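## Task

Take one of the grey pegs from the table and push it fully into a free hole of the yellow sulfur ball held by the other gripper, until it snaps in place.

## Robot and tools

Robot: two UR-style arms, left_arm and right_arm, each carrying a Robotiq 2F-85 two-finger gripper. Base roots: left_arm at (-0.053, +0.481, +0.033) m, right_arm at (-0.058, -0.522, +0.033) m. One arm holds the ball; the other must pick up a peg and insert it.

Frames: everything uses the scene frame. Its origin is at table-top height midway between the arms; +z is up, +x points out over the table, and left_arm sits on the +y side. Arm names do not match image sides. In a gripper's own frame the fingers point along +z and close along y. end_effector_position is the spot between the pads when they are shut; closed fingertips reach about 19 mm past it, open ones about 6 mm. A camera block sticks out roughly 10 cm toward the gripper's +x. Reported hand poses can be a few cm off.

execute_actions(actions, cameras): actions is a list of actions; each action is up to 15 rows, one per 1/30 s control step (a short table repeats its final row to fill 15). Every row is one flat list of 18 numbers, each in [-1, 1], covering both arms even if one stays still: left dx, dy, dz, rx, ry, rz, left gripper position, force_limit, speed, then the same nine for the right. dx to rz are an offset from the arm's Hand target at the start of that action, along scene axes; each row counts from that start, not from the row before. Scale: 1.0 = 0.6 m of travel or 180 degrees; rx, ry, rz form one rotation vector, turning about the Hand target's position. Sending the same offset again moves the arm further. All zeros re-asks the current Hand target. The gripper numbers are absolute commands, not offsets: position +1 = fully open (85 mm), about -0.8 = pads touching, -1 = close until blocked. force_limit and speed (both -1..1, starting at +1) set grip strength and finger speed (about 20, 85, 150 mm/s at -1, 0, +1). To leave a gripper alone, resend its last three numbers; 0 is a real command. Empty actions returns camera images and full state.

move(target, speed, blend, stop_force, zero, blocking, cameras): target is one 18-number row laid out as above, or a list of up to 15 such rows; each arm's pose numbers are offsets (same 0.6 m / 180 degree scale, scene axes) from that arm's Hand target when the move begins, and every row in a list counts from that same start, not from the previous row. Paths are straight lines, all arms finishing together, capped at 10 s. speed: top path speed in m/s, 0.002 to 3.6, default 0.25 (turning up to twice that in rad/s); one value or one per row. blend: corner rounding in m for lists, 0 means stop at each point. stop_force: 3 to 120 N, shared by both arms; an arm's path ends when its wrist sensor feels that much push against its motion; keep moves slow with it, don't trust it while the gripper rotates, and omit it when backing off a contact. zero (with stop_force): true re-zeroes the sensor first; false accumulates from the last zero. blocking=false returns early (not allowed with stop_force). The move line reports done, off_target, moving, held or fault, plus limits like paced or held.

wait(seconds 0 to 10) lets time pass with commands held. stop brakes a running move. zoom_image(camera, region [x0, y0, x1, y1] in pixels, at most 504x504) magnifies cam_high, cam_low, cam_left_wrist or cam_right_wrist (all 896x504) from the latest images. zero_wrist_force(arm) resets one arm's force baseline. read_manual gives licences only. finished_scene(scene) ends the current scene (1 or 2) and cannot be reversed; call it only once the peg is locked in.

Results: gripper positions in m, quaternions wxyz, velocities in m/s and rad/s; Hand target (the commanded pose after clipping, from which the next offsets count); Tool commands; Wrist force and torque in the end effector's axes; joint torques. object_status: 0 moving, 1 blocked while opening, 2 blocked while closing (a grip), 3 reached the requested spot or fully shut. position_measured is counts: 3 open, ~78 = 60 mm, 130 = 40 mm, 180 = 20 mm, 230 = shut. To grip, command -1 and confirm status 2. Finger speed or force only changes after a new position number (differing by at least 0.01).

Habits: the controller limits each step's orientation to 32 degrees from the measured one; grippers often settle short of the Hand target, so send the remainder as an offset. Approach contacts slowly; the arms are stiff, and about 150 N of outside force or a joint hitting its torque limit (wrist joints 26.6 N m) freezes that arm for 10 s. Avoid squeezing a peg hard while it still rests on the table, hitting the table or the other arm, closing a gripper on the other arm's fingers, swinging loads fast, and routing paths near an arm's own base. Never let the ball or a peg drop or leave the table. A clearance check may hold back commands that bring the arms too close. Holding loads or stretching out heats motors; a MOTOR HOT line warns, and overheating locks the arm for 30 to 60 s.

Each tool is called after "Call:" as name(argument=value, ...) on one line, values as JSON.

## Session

Call:
execute_actions(actions=[])

Scene clock: 0.00 s.
left_arm: end_effector_position=(+0.3655, +0.0223, +0.1890) position_measured=175 object_status=3 end_effector_quat_wxyz=(+0.454, +0.545, -0.518, +0.478) | right_arm: end_effector_position=(+0.3713, -0.5195, +0.2361) position_measured=3 object_status=3 end_effector_quat_wxyz=(+0.000, -0.003, +1.000, +0.000)
Joint positions: left_arm=[-0.765 -0.792 2.059 -4.232 -2.318 -3.02] | right_arm=[3.458 -1.419 -2.042 -1.252 1.571 0.316]
Joint velocities: within noise
Joint torques (N m): no reading
Wrist force (N): no reading
Wrist torque (N m): no reading
Wrist force, peak (N): no reading
Hand target: left_arm +0.3655, +0.0223, +0.1890; +0.454, +0.545, -0.518, +0.478 | right_arm +0.3713, -0.5195, +0.2361; +0.000, -0.003, +1.000, +0.000
Tool commands: left_gripper/position=-0.396078 left_gripper/force_limit=+1.0 left_gripper/speed=-1.0 right_gripper/position=+1.0 right_gripper/force_limit=+1.0 right_gripper/speed=+1.0
camera_calibration:
cam_left_wrist: T_world_to_cam=[[-0.999593, -0.0277691, -0.00646188, 0.371823], [-0.00751667, 0.475303, -0.87979, 0.172511], [0.0275023, -0.879384, -0.475318, 0.228493], [0, 0, 0, 1]] pos_world=[0.366685, 0.129263, 0.262783]

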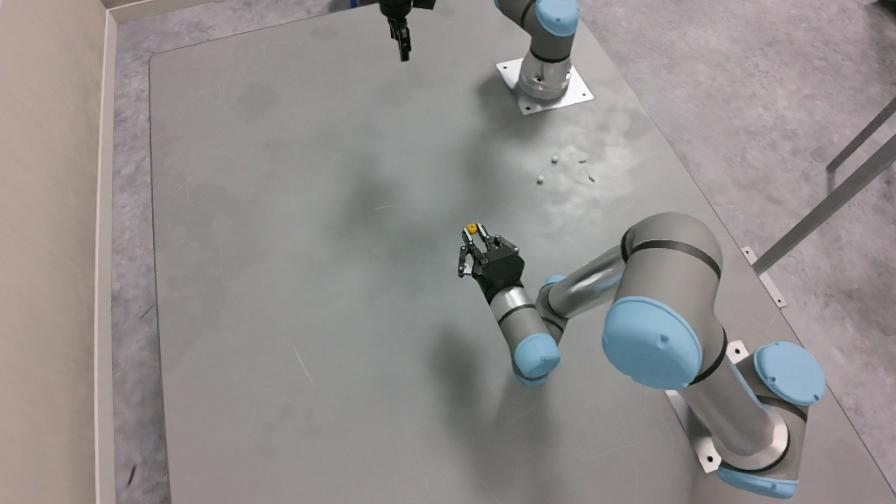

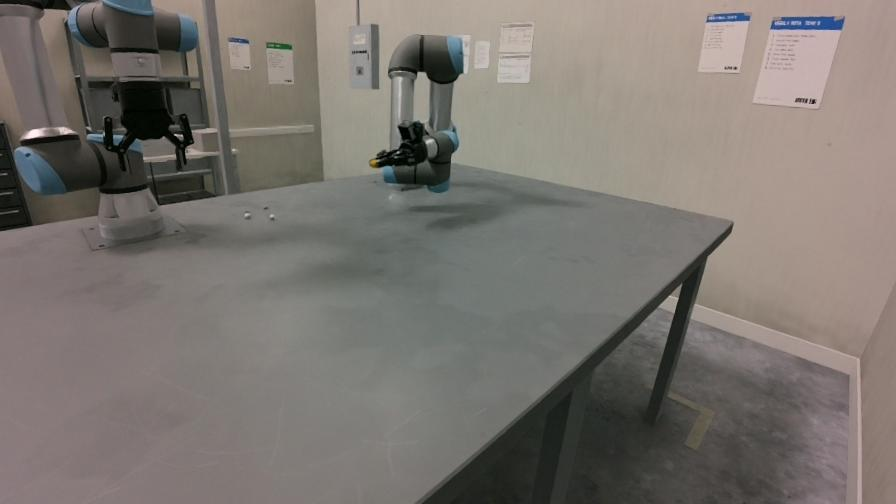

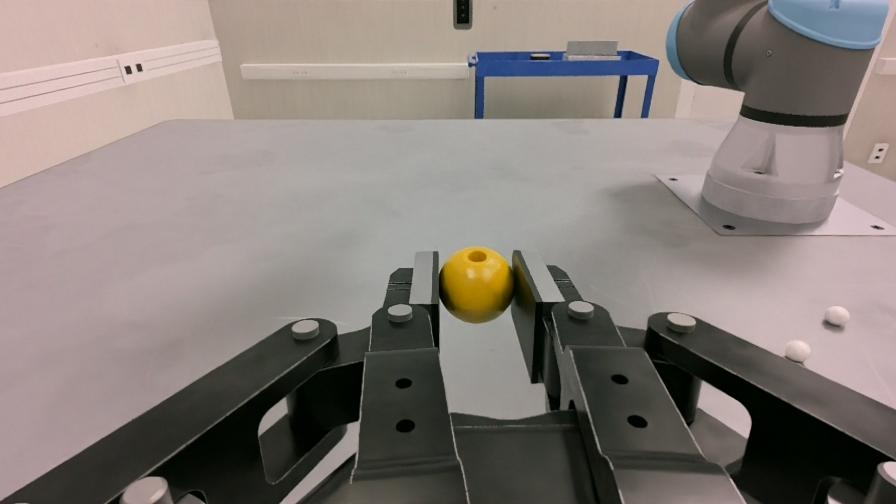

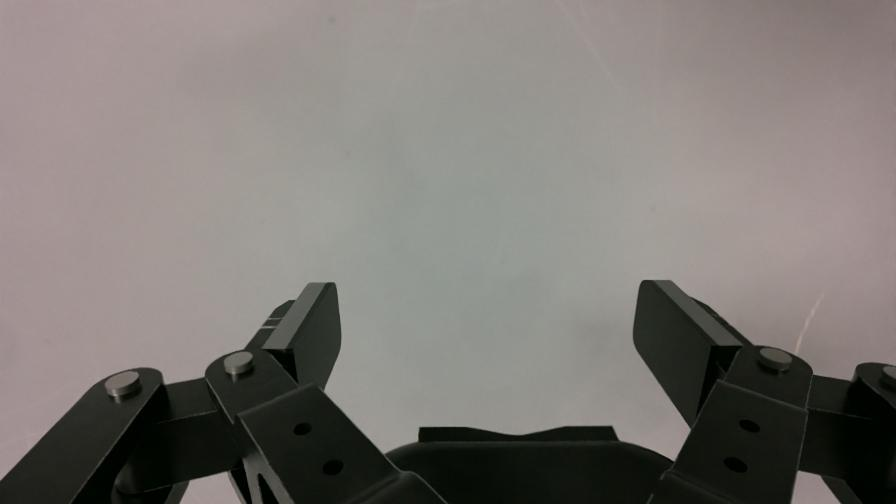

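Call:
zoom_image(camera="cam_left_wrist", region=[420, 230, 540, 350])

Call:
zoom_image(camera="cam_high", region=[520, 140, 620, 200])

Call:
zoom_image(camera="cam_low", region=[360, 135, 430, 185])

Scaled by 4.200.

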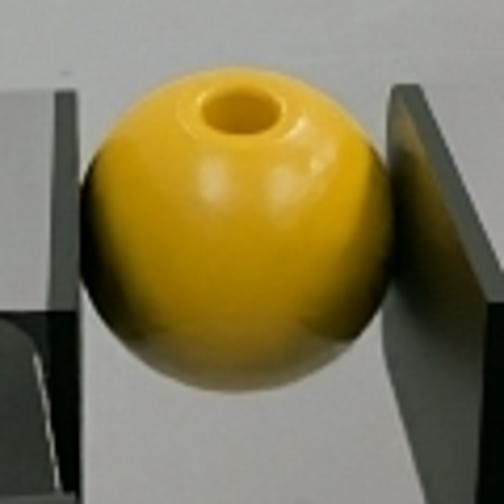

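Scaled by 5.040.

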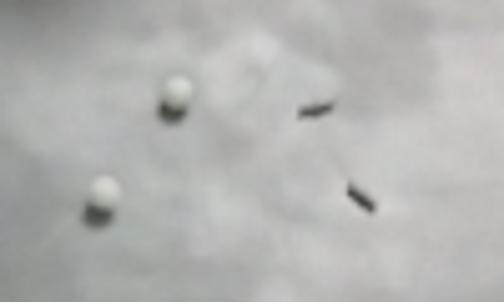

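Scaled by 7.200.

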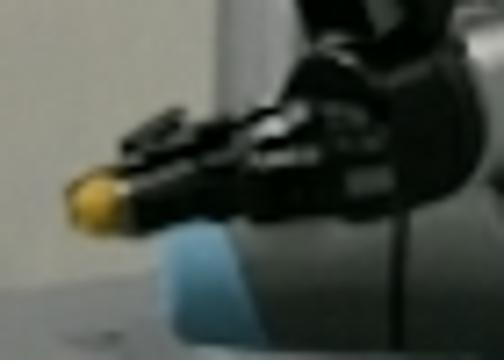

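Call:
move(target=[-0.109,0.046,0.1017,-0.045,0.498,0.020,-1,1,-1,-0.6522,0.6408,-0.0602,0,0,0,-0.2,1,0], cameras=["cam_right_wrist","cam_left_wrist"])

Scene clock: 29.77 s.
left_arm: end_effector_position=(+0.3001, +0.0499, +0.2501) position_measured=181 object_status=2 end_effector_quat_wxyz=(+0.707, +0.707, +0.000, +0.000) | right_arm: end_effector_position=(-0.0200, -0.1351, +0.1999) position_measured=154 object_status=3 end_effector_quat_wxyz=(+0.000, -0.003, +1.000, +0.000)
Joint positions: left_arm=[-0.805 -0.899 2.199 -4.44 -2.337 -4.71] | right_arm=[4.96 -1.344 -2.199 -1.17 1.571 1.818]
Joint torques (N m): left_arm=[-13.86 -22.5 6.91 -2.97 1.69 -1.99] | right_arm=[8.82 8.06 35.83 4.61 -1.44 2.15]
Wrist force (N): left_arm=[-0.5 1.5 0.0] | right_arm=[0.0 0.2 -0.2]
Wrist torque (N m): left_arm=[0.53 0.43 -0.73] | right_arm=[0.04 0.01 -0.17]
Wrist force, peak (N): left_arm=[-0.6 1.9 -0.2] | right_arm=[1.1 1.2 -0.3]
Hand target: left_arm +0.3001, +0.0499, +0.2501; +0.707, +0.708, +0.000, +0.000 | right_arm -0.0201, -0.1351, +0.1999; +0.000, -0.003, +1.000, +0.000
Off the commanded pose: left_arm 0.000 m, 0 deg | right_arm 0.000 m, 0 deg.
move: done
camera_calibration:
cam_left_wrist: T_world_to_cam=[[-0.00976293, 0.0213093, 0.999725, -0.243425], [-0.933966, 0.356971, -0.0167296, 0.28063], [-0.357229, -0.933873, 0.0164171, 0.278688], [0, 0, 0, 1]] pos_world=[0.359278, 0.16527, 0.243478]
cam_right_wrist: T_world_to_cam=[[0.00497701, 0.999911, 0.0123928, 0.138817], [0.94266, -0.00882712, 0.333638, -0.0218895], [0.333718, 0.0100217, -0.94262, 0.318252], [0, 0, 0, 1]] pos_world=[-0.0862627, -0.142187, 0.305573]
Images, in order (width x height): cam_left_wrist 896x504, cam_right_wrist 896x504.

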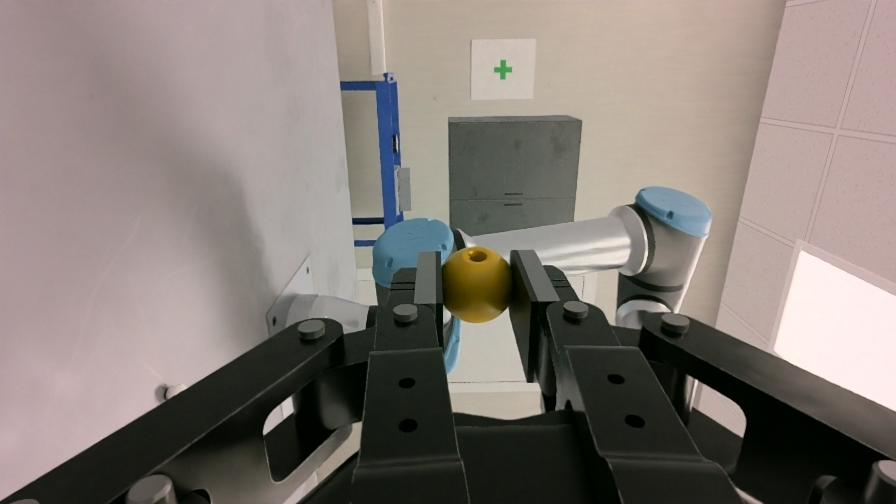

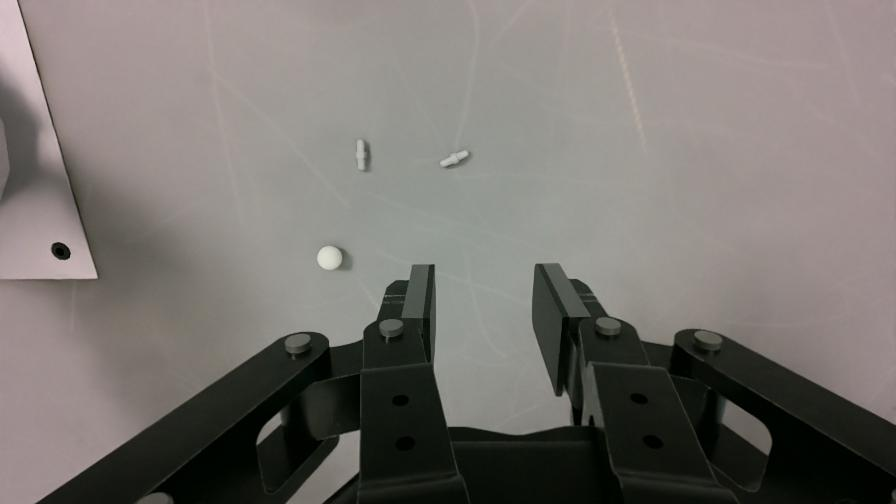

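Call:
zoom_image(camera="cam_right_wrist", region=[420, 125, 490, 185])

Call:
zoom_image(camera="cam_left_wrist", region=[420, 230, 540, 350])

Scaled by 7.200.

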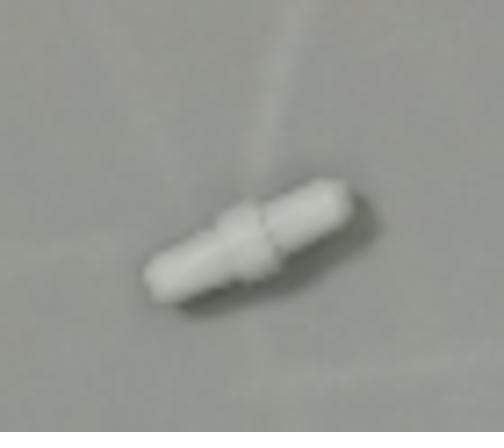

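Scaled by 4.200.

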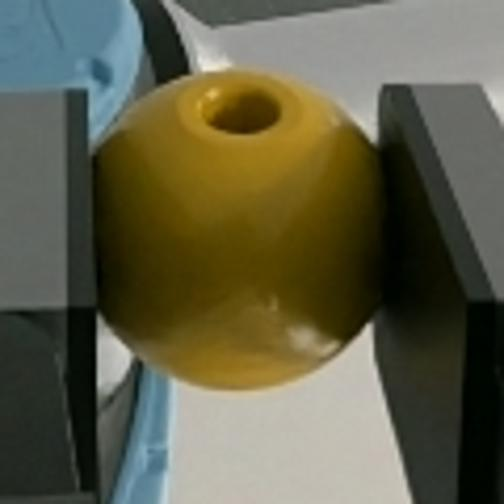

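Call:
move(target=[0,0,0,0,0,0,-1,1,-1,-0.0127,-0.0372,-0.2582,0,0,-0.362,-0.25,1,0], cameras=["cam_right_wrist"])

Call:
zoom_image(camera="cam_right_wrist", region=[400, 180, 570, 320])

Scene clock: 54.77 s.
left_arm: end_effector_position=(+0.3001, +0.0499, +0.2501) position_measured=181 object_status=2 end_effector_quat_wxyz=(+0.707, +0.708, +0.000, +0.000) | right_arm: end_effector_position=(-0.0277, -0.1574, +0.0450) position_measured=160 object_status=3 end_effector_quat_wxyz=(+0.000, +0.536, +0.844, +0.000)
Joint positions: left_arm=[-0.805 -0.899 2.199 -4.44 -2.337 -4.711] | right_arm=[4.998 -1.6 -2.49 -0.622 1.571 2.993]
Joint torques (N m): left_arm=[-15 -22.93 6.58 -2.95 1.59 -1.74] | right_arm=[8.86 10.4 9.78 4.85 -1.08 2.3]
Wrist force (N): left_arm=[-0.6 1.6 0.0] | right_arm=[0.0 0.2 -0.5]
Wrist torque (N m): left_arm=[0.56 0.46 -0.74] | right_arm=[0.05 0.01 -0.19]
Wrist force, peak (N): left_arm=[-0.7 1.8 0.0] | right_arm=[0.0 0.4 -0.9]
Hand target: left_arm +0.3001, +0.0499, +0.2501; +0.707, +0.708, +0.000, +0.000 | right_arm -0.0277, -0.1574, +0.0450; +0.000, +0.536, +0.844, +0.000
Off the commanded pose: left_arm 0.000 m, 0 deg | right_arm 0.000 m, 0 deg.
move: done
camera_calibration:
cam_right_wrist: T_world_to_cam=[[0.909408, 0.41572, 0.0124092, 0.0960838], [0.388157, -0.859073, 0.333659, -0.112333], [0.149369, -0.298615, -0.942612, 0.121348], [0, 0, 0, 1]] pos_world=[-0.0619021, -0.10021, 0.150673]
Images, in order (width x height): cam_right_wrist 896x504.

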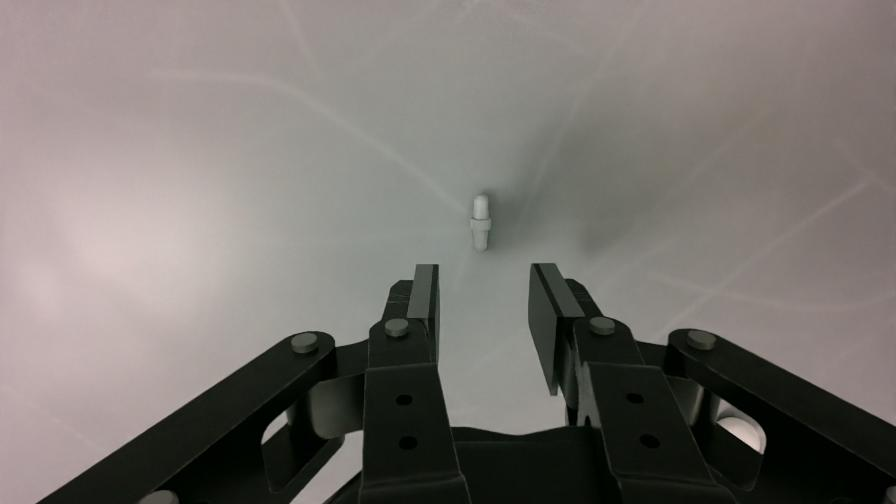

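Scaled by 2.965.

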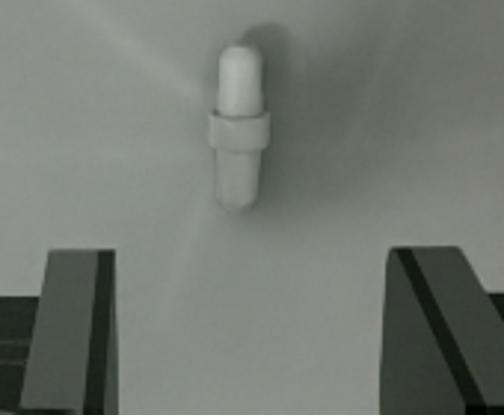

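Call:
move(target=[0,0,0,0,0,0,-1,1,-1,0,0,-0.0408,0,0,0,-0.25,1,0], cameras=["cam_right_wrist"], speed=0.02, stop_force=5)

Call:
zoom_image(camera="cam_right_wrist", region=[400, 200, 570, 340])

Scene clock: 62.07 s.
left_arm: end_effector_position=(+0.3001, +0.0499, +0.2501) position_measured=181 object_status=2 end_effector_quat_wxyz=(+0.707, +0.708, +0.000, +0.000) | right_arm: end_effector_position=(-0.0277, -0.1574, +0.0205) position_measured=160 object_status=3 end_effector_quat_wxyz=(+0.000, +0.536, +0.844, +0.000)
Joint positions: left_arm=[-0.805 -0.899 2.199 -4.44 -2.337 -4.711] | right_arm=[4.998 -1.681 -2.514 -0.518 1.571 2.993]
Joint torques (N m): left_arm=[-14.96 -23.71 5.52 -3.04 1.44 -1.9] | right_arm=[2.22 12.57 6.18 4.72 -0.89 0.7]
Wrist force (N): left_arm=[-0.5 1.6 0.0] | right_arm=[-0.1 0.2 -0.2]
Wrist torque (N m): left_arm=[0.55 0.45 -0.74] | right_arm=[0.06 0.02 -0.17]
Wrist force, peak (N): left_arm=[-0.5 1.9 0.2] | right_arm=[-0.2 0.6 -0.4]
Hand target: left_arm +0.3001, +0.0499, +0.2501; +0.707, +0.708, +0.000, +0.000 | right_arm -0.0277, -0.1574, +0.0205; +0.000, +0.536, +0.844, +0.000
Off the commanded pose: left_arm 0.000 m, 0 deg | right_arm 0.000 m, 0 deg.
move: done
camera_calibration:
cam_right_wrist: T_world_to_cam=[[0.909492, 0.415536, 0.0123865, 0.0963767], [0.387996, -0.859159, 0.333623, -0.104173], [0.149274, -0.298622, -0.942625, 0.0982494], [0, 0, 0, 1]] pos_world=[-0.0619013, -0.10021, 0.126173]
Images, in order (width x height): cam_right_wrist 896x504.

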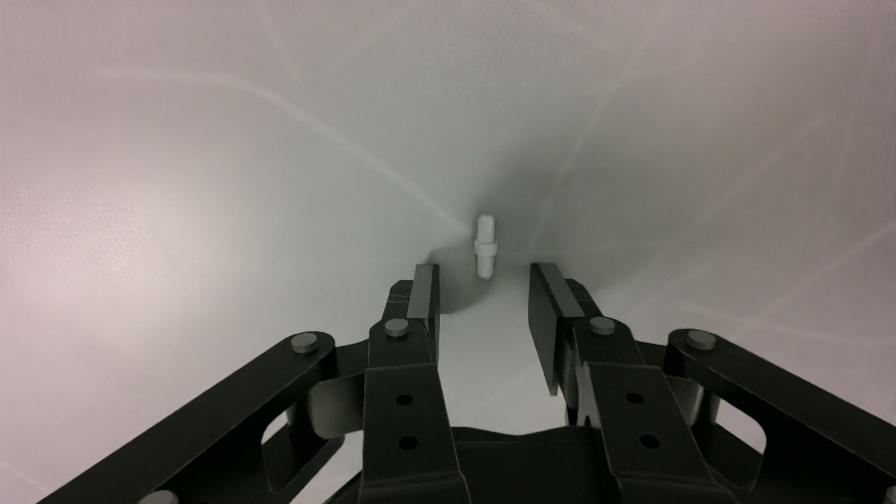

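Scaled by 2.965.

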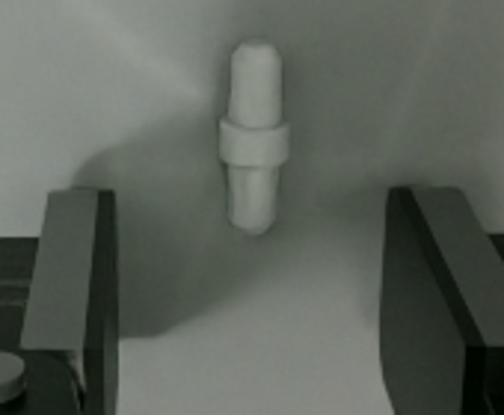

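Call:
move(target=[[0,0,0,0,0,0,-1,1,-1,-0.0005,0.0011,-0.0006,0,0,0,-0.25,1,0],[0,0,0,0,0,0,-1,1,-1,-0.0005,0.0011,-0.0006,0,0,0,-1,-1,-1]], speed=0.03)

Call:
move(target=[[0,0,0,0,0,0,-1,1,-1,0,0,0.05,0,0,0,-1,-1,-1],[0,0,0,0,0,0,-1,1,-1,0,0,0.051,0,0,0,-0.98,0,-1]], cameras=["cam_right_wrist"], speed=0.08)

Call:
zoom_image(camera="cam_right_wrist", region=[400, 200, 570, 340])

Scene clock: 68.37 s.
left_arm: end_effector_position=(+0.3001, +0.0499, +0.2501) position_measured=181 object_status=2 end_effector_quat_wxyz=(+0.707, +0.708, +0.000, +0.000) | right_arm: end_effector_position=(-0.0280, -0.1567, +0.0202) position_measured=221 object_status=0 end_effector_quat_wxyz=(+0.000, +0.536, +0.844, +0.000)
Joint positions: left_arm=[-0.805 -0.899 2.199 -4.44 -2.337 -4.711] | right_arm=[4.998 -1.684 -2.512 -0.516 1.571 2.994]
Joint torques (N m): left_arm=[-13.59 -23.23 3 -2.99 1.34 -1.78] | right_arm=[8.39 11.36 23.77 4.95 1.29 2.16]
Wrist force (N): left_arm=[-0.6 1.5 0.0] | right_arm=[0.0 0.5 0.0]
Wrist torque (N m): left_arm=[0.53 0.46 -0.74] | right_arm=[0.10 0.01 -0.17]
Wrist force, peak (N): left_arm=[-0.3 1.9 -0.1] | right_arm=[-0.3 0.6 -0.4]
Hand target: left_arm +0.3001, +0.0499, +0.2501; +0.707, +0.708, +0.000, +0.000 | right_arm -0.0280, -0.1567, +0.0202; +0.000, +0.536, +0.844, +0.000
Off the commanded pose: left_arm 0.000 m, 0 deg | right_arm 0.000 m, 0 deg.
move: done

Scene clock: 70.03 s.
left_arm: end_effector_position=(+0.3001, +0.0499, +0.2501) position_measured=181 object_status=2 end_effector_quat_wxyz=(+0.707, +0.708, +0.000, +0.000) | right_arm: end_effector_position=(-0.0280, -0.1567, +0.0508) position_measured=228 object_status=0 end_effector_quat_wxyz=(+0.000, +0.536, +0.844, +0.000)
Joint positions: left_arm=[-0.805 -0.899 2.199 -4.44 -2.337 -4.711] | right_arm=[4.998 -1.584 -2.483 -0.646 1.571 2.994]
Joint torques (N m): left_arm=[-12.75 -22.98 3.56 -2.53 1.35 -1.64] | right_arm=[8.36 23.42 28.17 1.52 -0.95 2.22]
Wrist force (N): left_arm=[-0.6 1.5 0.2] | right_arm=[0.1 0.4 -0.2]
Wrist torque (N m): left_arm=[0.54 0.46 -0.73] | right_arm=[0.08 -0.01 -0.18]
Wrist force, peak (N): left_arm=[-0.7 1.9 0.1] | right_arm=[0.0 0.1 -0.9]
Hand target: left_arm +0.3001, +0.0499, +0.2501; +0.707, +0.708, +0.000, +0.000 | right_arm -0.0280, -0.1567, +0.0508; +0.000, +0.536, +0.844, +0.000
Off the commanded pose: left_arm 0.000 m, 0 deg | right_arm 0.000 m, 0 deg.
move: done
camera_calibration:
cam_right_wrist: T_world_to_cam=[[0.909457, 0.415614, 0.0123552, 0.0959944], [0.388079, -0.859122, 0.333623, -0.113555], [0.149273, -0.298621, -0.942626, 0.127065], [0, 0, 0, 1]] pos_world=[-0.062202, -0.0995097, 0.156473]
Images, in order (width x height): cam_right_wrist 896x504.

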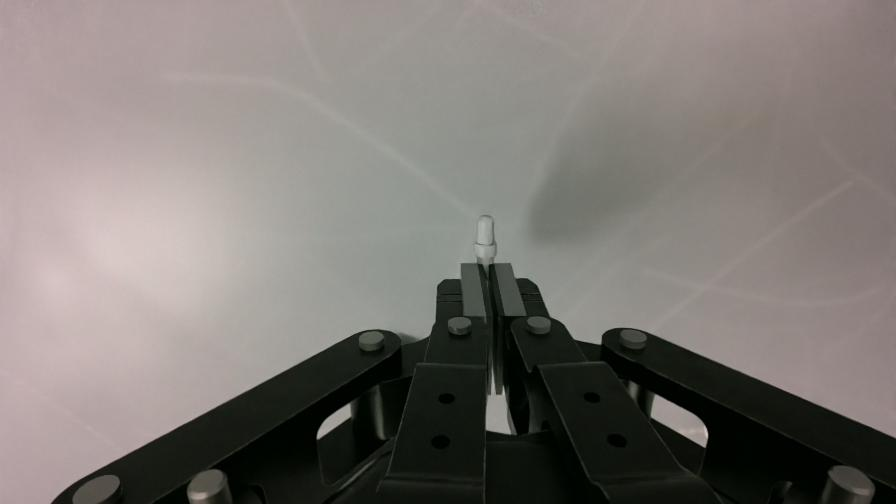

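Scaled by 2.965.

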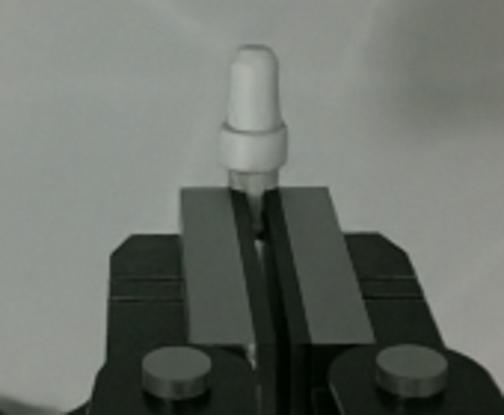

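Call:
move(target=[[0,0,0,0,0,0,-1,1,-1,0.05,0,0.2,0,0,0,-0.98,0,-1],[0,0,0,0,0,0,-1,1,-1,0.5428,0.2028,0.3618,0,0,-0.14,-0.98,0,-1]], blend=[0.05,0], cameras=["cam_right_wrist","cam_left_wrist"])

Call:
zoom_image(camera="cam_right_wrist", region=[400, 50, 570, 290])

Call:
zoom_image(camera="cam_left_wrist", region=[400, 170, 550, 340])

Scene clock: 85.33 s.
left_arm: end_effector_position=(+0.3001, +0.0499, +0.2501) position_measured=181 object_status=2 end_effector_quat_wxyz=(+0.707, +0.708, +0.000, +0.000) | right_arm: end_effector_position=(+0.2977, -0.0351, +0.2678) position_measured=228 object_status=2 end_effector_quat_wxyz=(+0.000, +0.707, +0.707, +0.000)
Joint positions: left_arm=[-0.805 -0.899 2.199 -4.44 -2.337 -4.711] | right_arm=[4.299 -1.82 -1.535 -1.358 1.571 2.735]
Joint torques (N m): left_arm=[-13.13 -22.36 2.38 -2.76 1.32 -1.76] | right_arm=[-7.9 28.37 36.51 1.43 1.77 2.21]
Wrist force (N): left_arm=[-0.4 1.6 0.0] | right_arm=[-0.2 0.2 -0.1]
Wrist torque (N m): left_arm=[0.55 0.43 -0.74] | right_arm=[0.04 0.04 -0.18]
Wrist force, peak (N): left_arm=[-0.6 1.9 -0.1] | right_arm=[0.6 1.9 -0.8]
Hand target: left_arm +0.3001, +0.0499, +0.2501; +0.707, +0.708, +0.000, +0.000 | right_arm +0.2977, -0.0350, +0.2679; +0.000, +0.707, +0.707, +0.000
Off the commanded pose: left_arm 0.000 m, 0 deg | right_arm 0.000 m, 0 deg.
move: done
camera_calibration:
cam_left_wrist: T_world_to_cam=[[-0.00957595, 0.0212385, 0.999729, -0.243482], [-0.933968, 0.356974, -0.0165297, 0.280582], [-0.357228, -0.933873, 0.0164178, 0.278688], [0, 0, 0, 1]] pos_world=[0.359279, 0.16527, 0.243478]
cam_right_wrist: T_world_to_cam=[[0.999861, -0.0111453, 0.0124173, -0.29529], [-0.01465, -0.942603, 0.333595, -0.0908752], [0.00798657, -0.33373, -0.942635, 0.360151], [0, 0, 0, 1]] pos_world=[0.291041, 0.0312431, 0.373473]
Images, in order (width x height): cam_left_wrist 896x504, cam_right_wrist 896x504.

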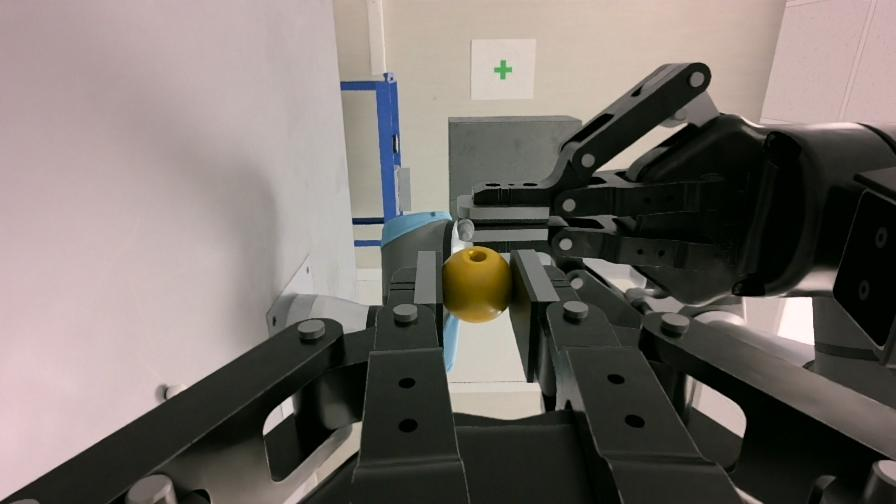

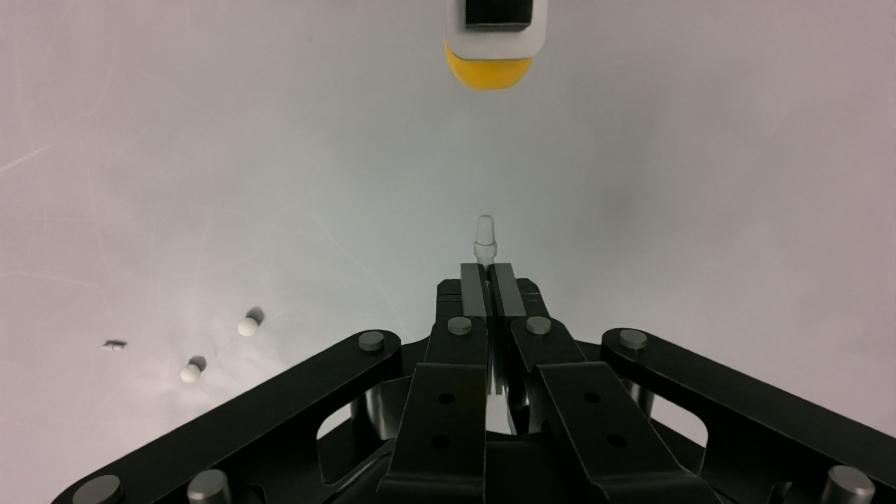

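Scaled by 2.100.

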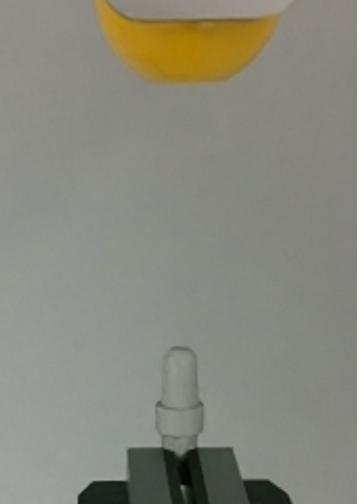

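Scaled by 2.965.

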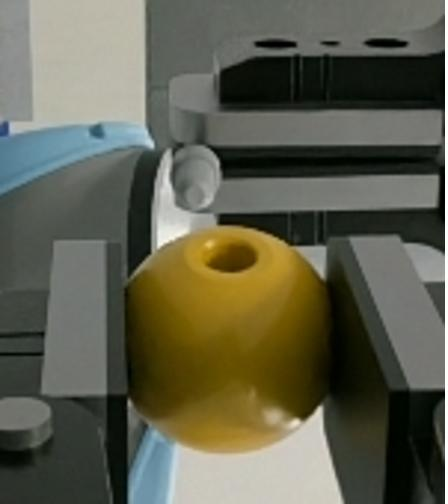

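Call:
zoom_image(camera="cam_left_wrist", region=[440, 210, 500, 270])

Call:
zoom_image(camera="cam_right_wrist", region=[440, 40, 540, 110])

Scaled by 8.400.

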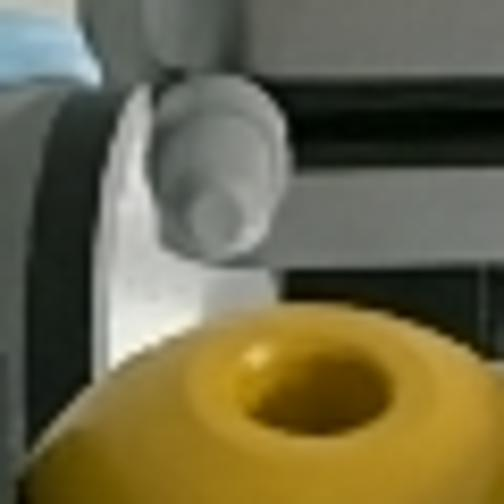

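Scaled by 5.040.

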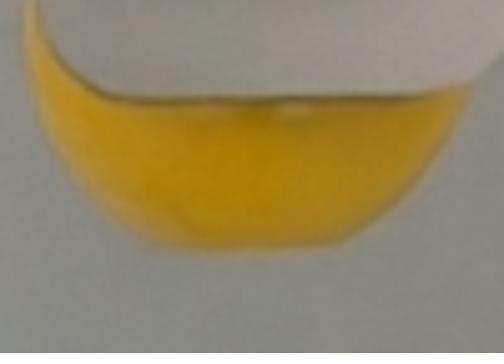

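Call:
move(target=[0,0,0,0,0,0,-1,1,-1,0.0006,0.047,0.0005,0,0,0,-0.98,0,-1], speed=0.1)

Call:
move(target=[0,0,0,0,0,0,-1,1,-1,0,0.018,0,0,0,0,-0.98,0,-1], speed=0.01, stop_force=5, cameras=["cam_right_wrist","cam_left_wrist"])

Call:
zoom_image(camera="cam_right_wrist", region=[440, 160, 530, 280])

Call:
zoom_image(camera="cam_left_wrist", region=[420, 190, 550, 340])

Scene clock: 98.67 s.
left_arm: end_effector_position=(+0.3001, +0.0499, +0.2501) position_measured=181 object_status=2 end_effector_quat_wxyz=(+0.707, +0.708, +0.000, +0.000) | right_arm: end_effector_position=(+0.2981, -0.0069, +0.2682) position_measured=228 object_status=2 end_effector_quat_wxyz=(+0.000, +0.707, +0.707, +0.000)
Joint positions: left_arm=[-0.805 -0.899 2.199 -4.44 -2.337 -4.711] | right_arm=[4.317 -1.875 -1.463 -1.375 1.571 2.752]
Joint torques (N m): left_arm=[-13.32 -23.42 1.76 -2.8 1.13 -1.6] | right_arm=[8.65 31.65 35.26 1.76 1 2.35]
Wrist force (N): left_arm=[-0.4 1.4 0.0] | right_arm=[0.0 0.3 -0.1]
Wrist torque (N m): left_arm=[0.52 0.43 -0.74] | right_arm=[0.06 0.02 -0.19]
Wrist force, peak (N): left_arm=[-0.5 1.8 -0.2] | right_arm=[-0.4 0.7 -0.4]
Hand target: left_arm +0.3001, +0.0499, +0.2501; +0.707, +0.708, +0.000, +0.000 | right_arm +0.2981, -0.0068, +0.2682; +0.000, +0.707, +0.707, +0.000
Off the commanded pose: left_arm 0.000 m, 0 deg | right_arm 0.000 m, 0 deg.
move: done

Scene clock: 100.57 s.
left_arm: end_effector_position=(+0.3001, +0.0499, +0.2500) position_measured=181 object_status=2 end_effector_quat_wxyz=(+0.707, +0.708, +0.000, +0.000) | right_arm: end_effector_position=(+0.2981, +0.0040, +0.2682) position_measured=228 object_status=2 end_effector_quat_wxyz=(+0.000, +0.707, +0.707, +0.000)
Joint positions: left_arm=[-0.805 -0.899 2.199 -4.44 -2.337 -4.711] | right_arm=[4.324 -1.896 -1.434 -1.382 1.571 2.759]
Joint torques (N m): left_arm=[-13.96 -23.98 1.39 -2.83 0.94 -1.63] | right_arm=[7.73 30.21 37.73 1.68 0.21 2.45]
Wrist force (N): left_arm=[1.0 1.0 -0.3] | right_arm=[-0.7 -0.9 -1.4]
Wrist torque (N m): left_arm=[0.57 0.42 -0.74] | right_arm=[0.07 0.04 -0.20]
Wrist force, peak (N): left_arm=[-0.5 1.8 0.1] | right_arm=[-0.6 -1.0 -1.3]
Hand target: left_arm +0.3001, +0.0499, +0.2501; +0.707, +0.708, +0.000, +0.000 | right_arm +0.2981, +0.0040, +0.2682; +0.000, +0.707, +0.707, +0.000
Off the commanded pose: left_arm 0.000 m, 0 deg | right_arm 0.000 m, 0 deg.
move: done
camera_calibration:
cam_left_wrist: T_world_to_cam=[[-0.00957595, 0.0212385, 0.999729, -0.243482], [-0.933968, 0.356974, -0.0165297, 0.280582], [-0.357228, -0.933873, 0.0164178, 0.278688], [0, 0, 0, 1]] pos_world=[0.359279, 0.16527, 0.243478]
cam_right_wrist: T_world_to_cam=[[0.999859, -0.0112375, 0.012453, -0.295267], [-0.0147496, -0.94257, 0.333684, -0.0542487], [0.007988, -0.333821, -0.942603, 0.373534], [0, 0, 0, 1]] pos_world=[0.291442, 0.0702421, 0.373873]
Images, in order (width x height): cam_left_wrist 896x504, cam_right_wrist 896x504.

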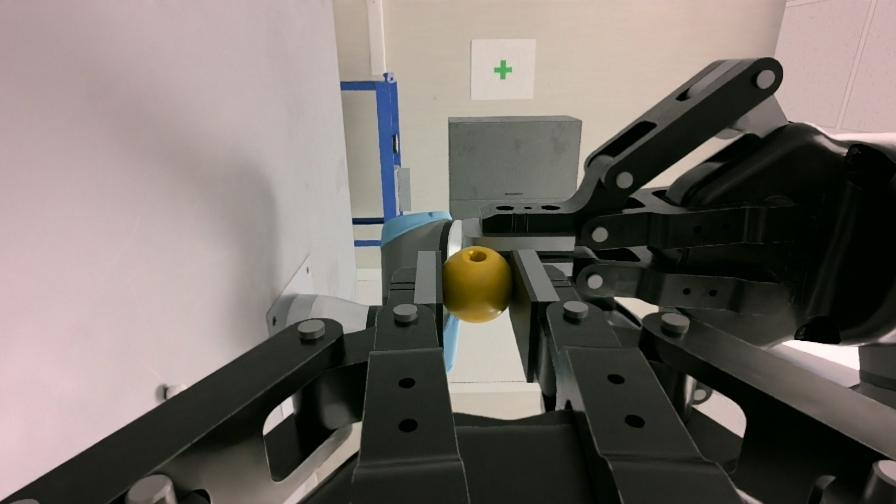

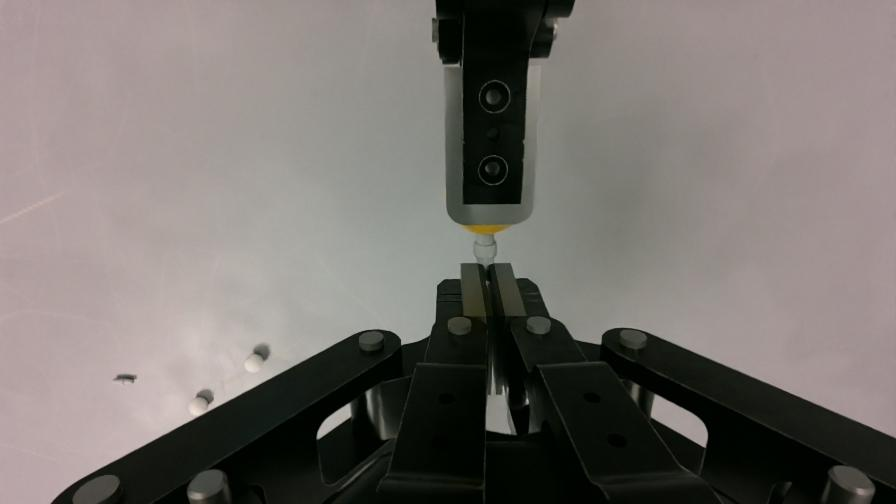

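Scaled by 4.200.

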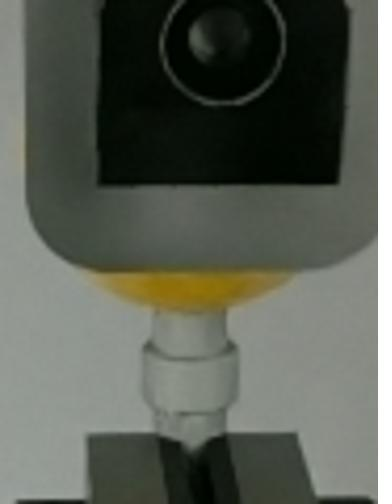

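Scaled by 3.360.

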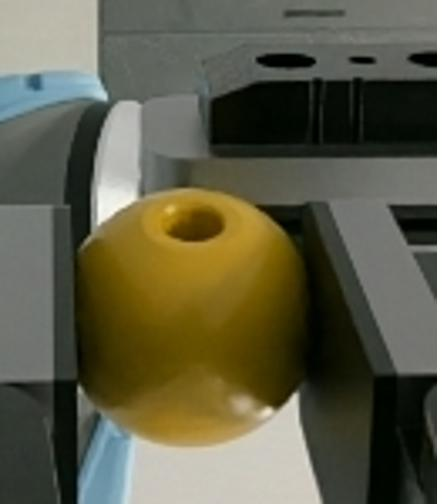

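Call:
move(target=[0,0,0,0,0,0,-1,1,-1,0,0.0125,0,0,0,0,-0.98,0,-1], speed=0.01, stop_force=50, cameras=["cam_right_wrist","cam_left_wrist"])

Call:
zoom_image(camera="cam_right_wrist", region=[440, 200, 530, 290])

Call:
zoom_image(camera="cam_left_wrist", region=[420, 190, 550, 340])

Scene clock: 106.33 s.
left_arm: end_effector_position=(+0.3001, +0.0499, +0.2500) position_measured=181 object_status=2 end_effector_quat_wxyz=(+0.707, +0.708, +0.000, +0.000) | right_arm: end_effector_position=(+0.2981, +0.0097, +0.2680) position_measured=228 object_status=2 end_effector_quat_wxyz=(+0.000, +0.707, +0.707, +0.000)
Joint positions: left_arm=[-0.805 -0.899 2.199 -4.44 -2.337 -4.711] | right_arm=[4.327 -1.908 -1.418 -1.387 1.571 2.763]
Joint torques (N m): left_arm=[-13.57 -30.46 -30.12 0.81 -1.54 -1.81] | right_arm=[4.25 39.15 29.34 15.45 5.03 -2.41]
Wrist force (N): left_arm=[3.0 -5.8 -42.3] | right_arm=[-44.8 -3.0 -6.3]
Wrist torque (N m): left_arm=[0.79 0.48 -0.74] | right_arm=[0.08 -0.07 -0.21]
Wrist force, peak (N): left_arm=[3.7 -7.6 -52.0] | right_arm=[-55.1 -3.0 -8.7]
Hand target: left_arm +0.3001, +0.0499, +0.2501; +0.707, +0.708, +0.000, +0.000 | right_arm +0.2981, +0.0098, +0.2681; +0.000, +0.707, +0.707, +0.000 (not the last commanded pose)
Off the commanded pose: left_arm 0.000 m, 0 deg | right_arm 0.002 m, 0 deg.
move: contact (right_arm)
camera_calibration:
cam_left_wrist: T_world_to_cam=[[-0.00948245, 0.0212032, 0.99973, -0.24351], [-0.933969, 0.356975, -0.0164298, 0.280559], [-0.357227, -0.933873, 0.0164181, 0.278688], [0, 0, 0, 1]] pos_world=[0.359279, 0.16527, 0.243478]
cam_right_wrist: T_world_to_cam=[[0.999862, -0.0113289, 0.0121823, -0.295089], [-0.0147527, -0.942251, 0.334582, -0.0489854], [0.00768832, -0.334715, -0.942288, 0.375345], [0, 0, 0, 1]] pos_world=[0.29144, 0.0761341, 0.373668]
Images, in order (width x height): cam_left_wrist 896x504, cam_right_wrist 896x504.

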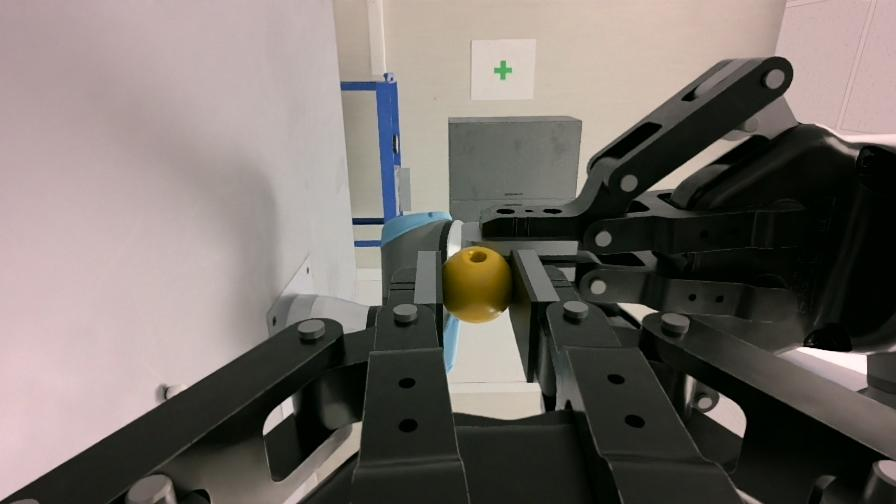

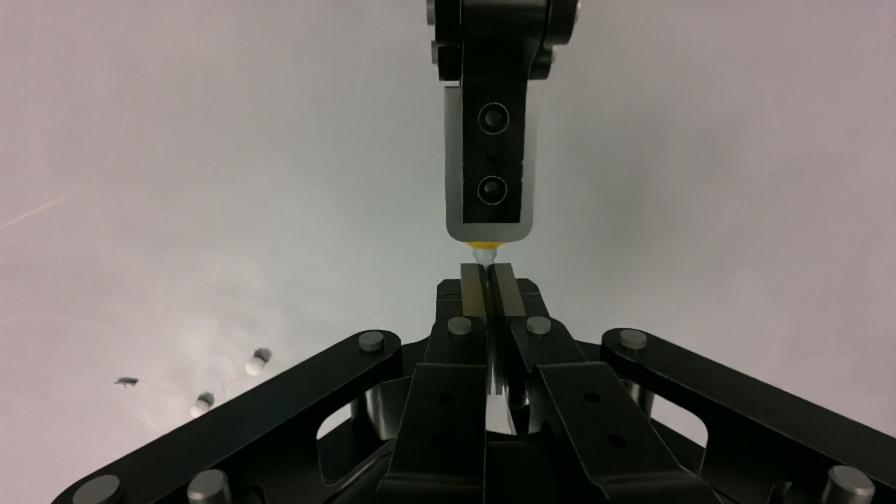

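Scaled by 5.600.

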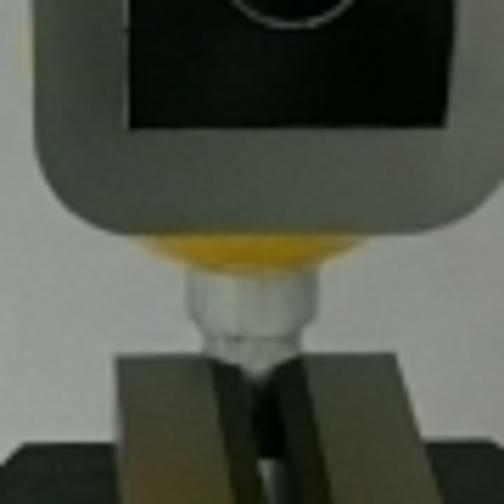

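Scaled by 3.360.

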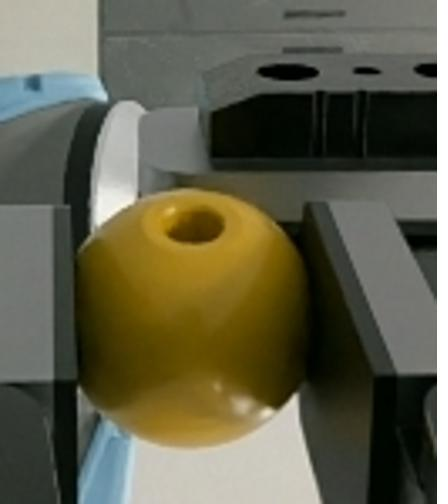

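Call:
move(target=[0,0,0,0,0,0,-1,1,-1,0,-0.003,0,0,0,0,-0.98,0,-1], speed=0.02)

Scene clock: 114.67 s.
left_arm: end_effector_position=(+0.3001, +0.0499, +0.2501) position_measured=181 object_status=2 end_effector_quat_wxyz=(+0.707, +0.707, +0.000, +0.000) | right_arm: end_effector_position=(+0.2981, +0.0081, +0.2681) position_measured=228 object_status=2 end_effector_quat_wxyz=(+0.000, +0.707, +0.707, +0.000)
Joint positions: left_arm=[-0.805 -0.899 2.199 -4.44 -2.337 -4.711] | right_arm=[4.326 -1.905 -1.423 -1.386 1.571 2.762]
Joint torques (N m): left_arm=[-14.06 -34.24 -20.16 -0.15 -2.06 -1.51] | right_arm=[-6.9 47.05 20.21 6.13 1.05 -2.31]
Wrist force (N): left_arm=[1.2 1.9 -5.6] | right_arm=[-6.2 -1.2 -0.5]
Wrist torque (N m): left_arm=[0.55 0.49 -0.74] | right_arm=[0.10 0.02 0.00]
Wrist force, peak (N): left_arm=[3.1 -5.7 -42.4] | right_arm=[-45.2 -2.7 -7.1]
Hand target: left_arm +0.3001, +0.0499, +0.2501; +0.707, +0.708, +0.000, +0.000 | right_arm +0.2981, +0.0080, +0.2681; +0.000, +0.707, +0.707, +0.000
Off the commanded pose: left_arm 0.000 m, 0 deg | right_arm 0.000 m, 0 deg.
move: done

Call:
move(target=[0,0,0,0,0,0,-1,1,-1,0,-0.005,0,0,0,0,-0.98,0,-1], speed=0.008, stop_force=22, cameras=["cam_right_wrist"])

Call:
zoom_image(camera="cam_right_wrist", region=[440, 200, 530, 290])

Scene clock: 120.33 s.
left_arm: end_effector_position=(+0.3000, +0.0499, +0.2500) position_measured=181 object_status=2 end_effector_quat_wxyz=(+0.707, +0.708, +0.000, +0.000) | right_arm: end_effector_position=(+0.2981, +0.0050, +0.2681) position_measured=228 object_status=2 end_effector_quat_wxyz=(+0.000, +0.707, +0.707, +0.000)
Joint positions: left_arm=[-0.805 -0.899 2.199 -4.44 -2.337 -4.711] | right_arm=[4.324 -1.898 -1.431 -1.384 1.571 2.76]
Joint torques (N m): left_arm=[3.92 -39.36 1.06 -2.39 -2.03 -1.54] | right_arm=[-7.88 45.24 17.68 4.52 -1.11 -2.5]
Wrist force (N): left_arm=[-0.6 1.2 0.2] | right_arm=[0.3 0.3 -0.8]
Wrist torque (N m): left_arm=[0.58 0.47 -0.74] | right_arm=[0.07 0.01 0.01]
Wrist force, peak (N): left_arm=[0.1 1.6 11.9] | right_arm=[13.4 -0.7 0.5]
Hand target: left_arm +0.3001, +0.0499, +0.2501; +0.707, +0.708, +0.000, +0.000 | right_arm +0.2981, +0.0050, +0.2681; +0.000, +0.707, +0.707, +0.000
Off the commanded pose: left_arm 0.000 m, 0 deg | right_arm 0.000 m, 0 deg.
move: done
camera_calibration:
cam_right_wrist: T_world_to_cam=[[0.999859, -0.0113572, 0.0124006, -0.295224], [-0.0148499, -0.942356, 0.334281, -0.0533585], [0.0078893, -0.334418, -0.942392, 0.3737], [0, 0, 0, 1]] pos_world=[0.291442, 0.0713366, 0.37367]
Images, in order (width x height): cam_right_wrist 896x504.

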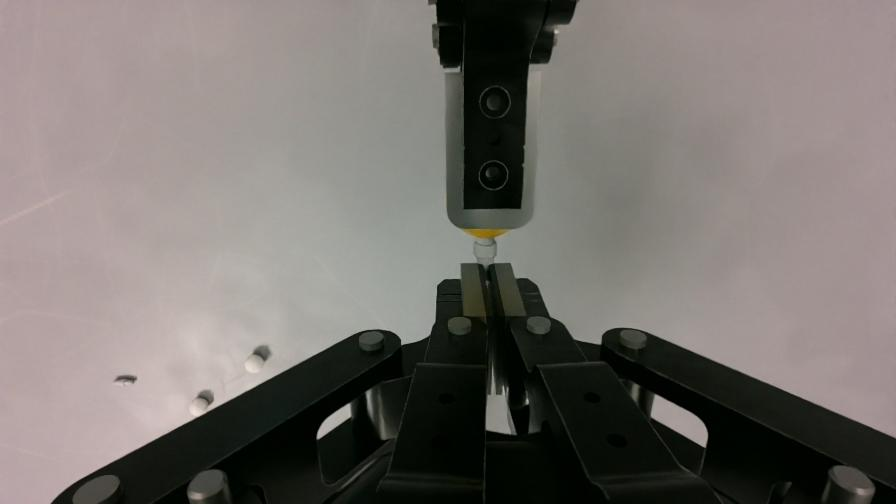

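Scaled by 5.600.

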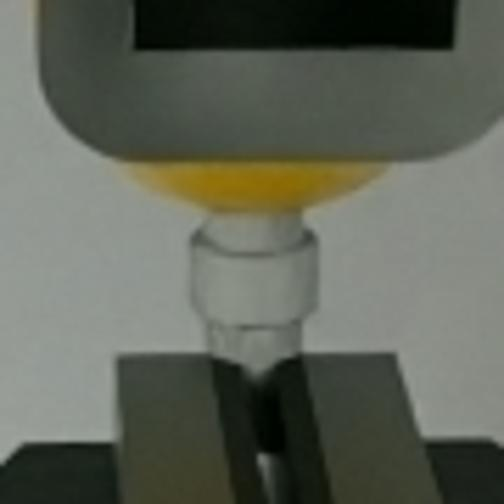

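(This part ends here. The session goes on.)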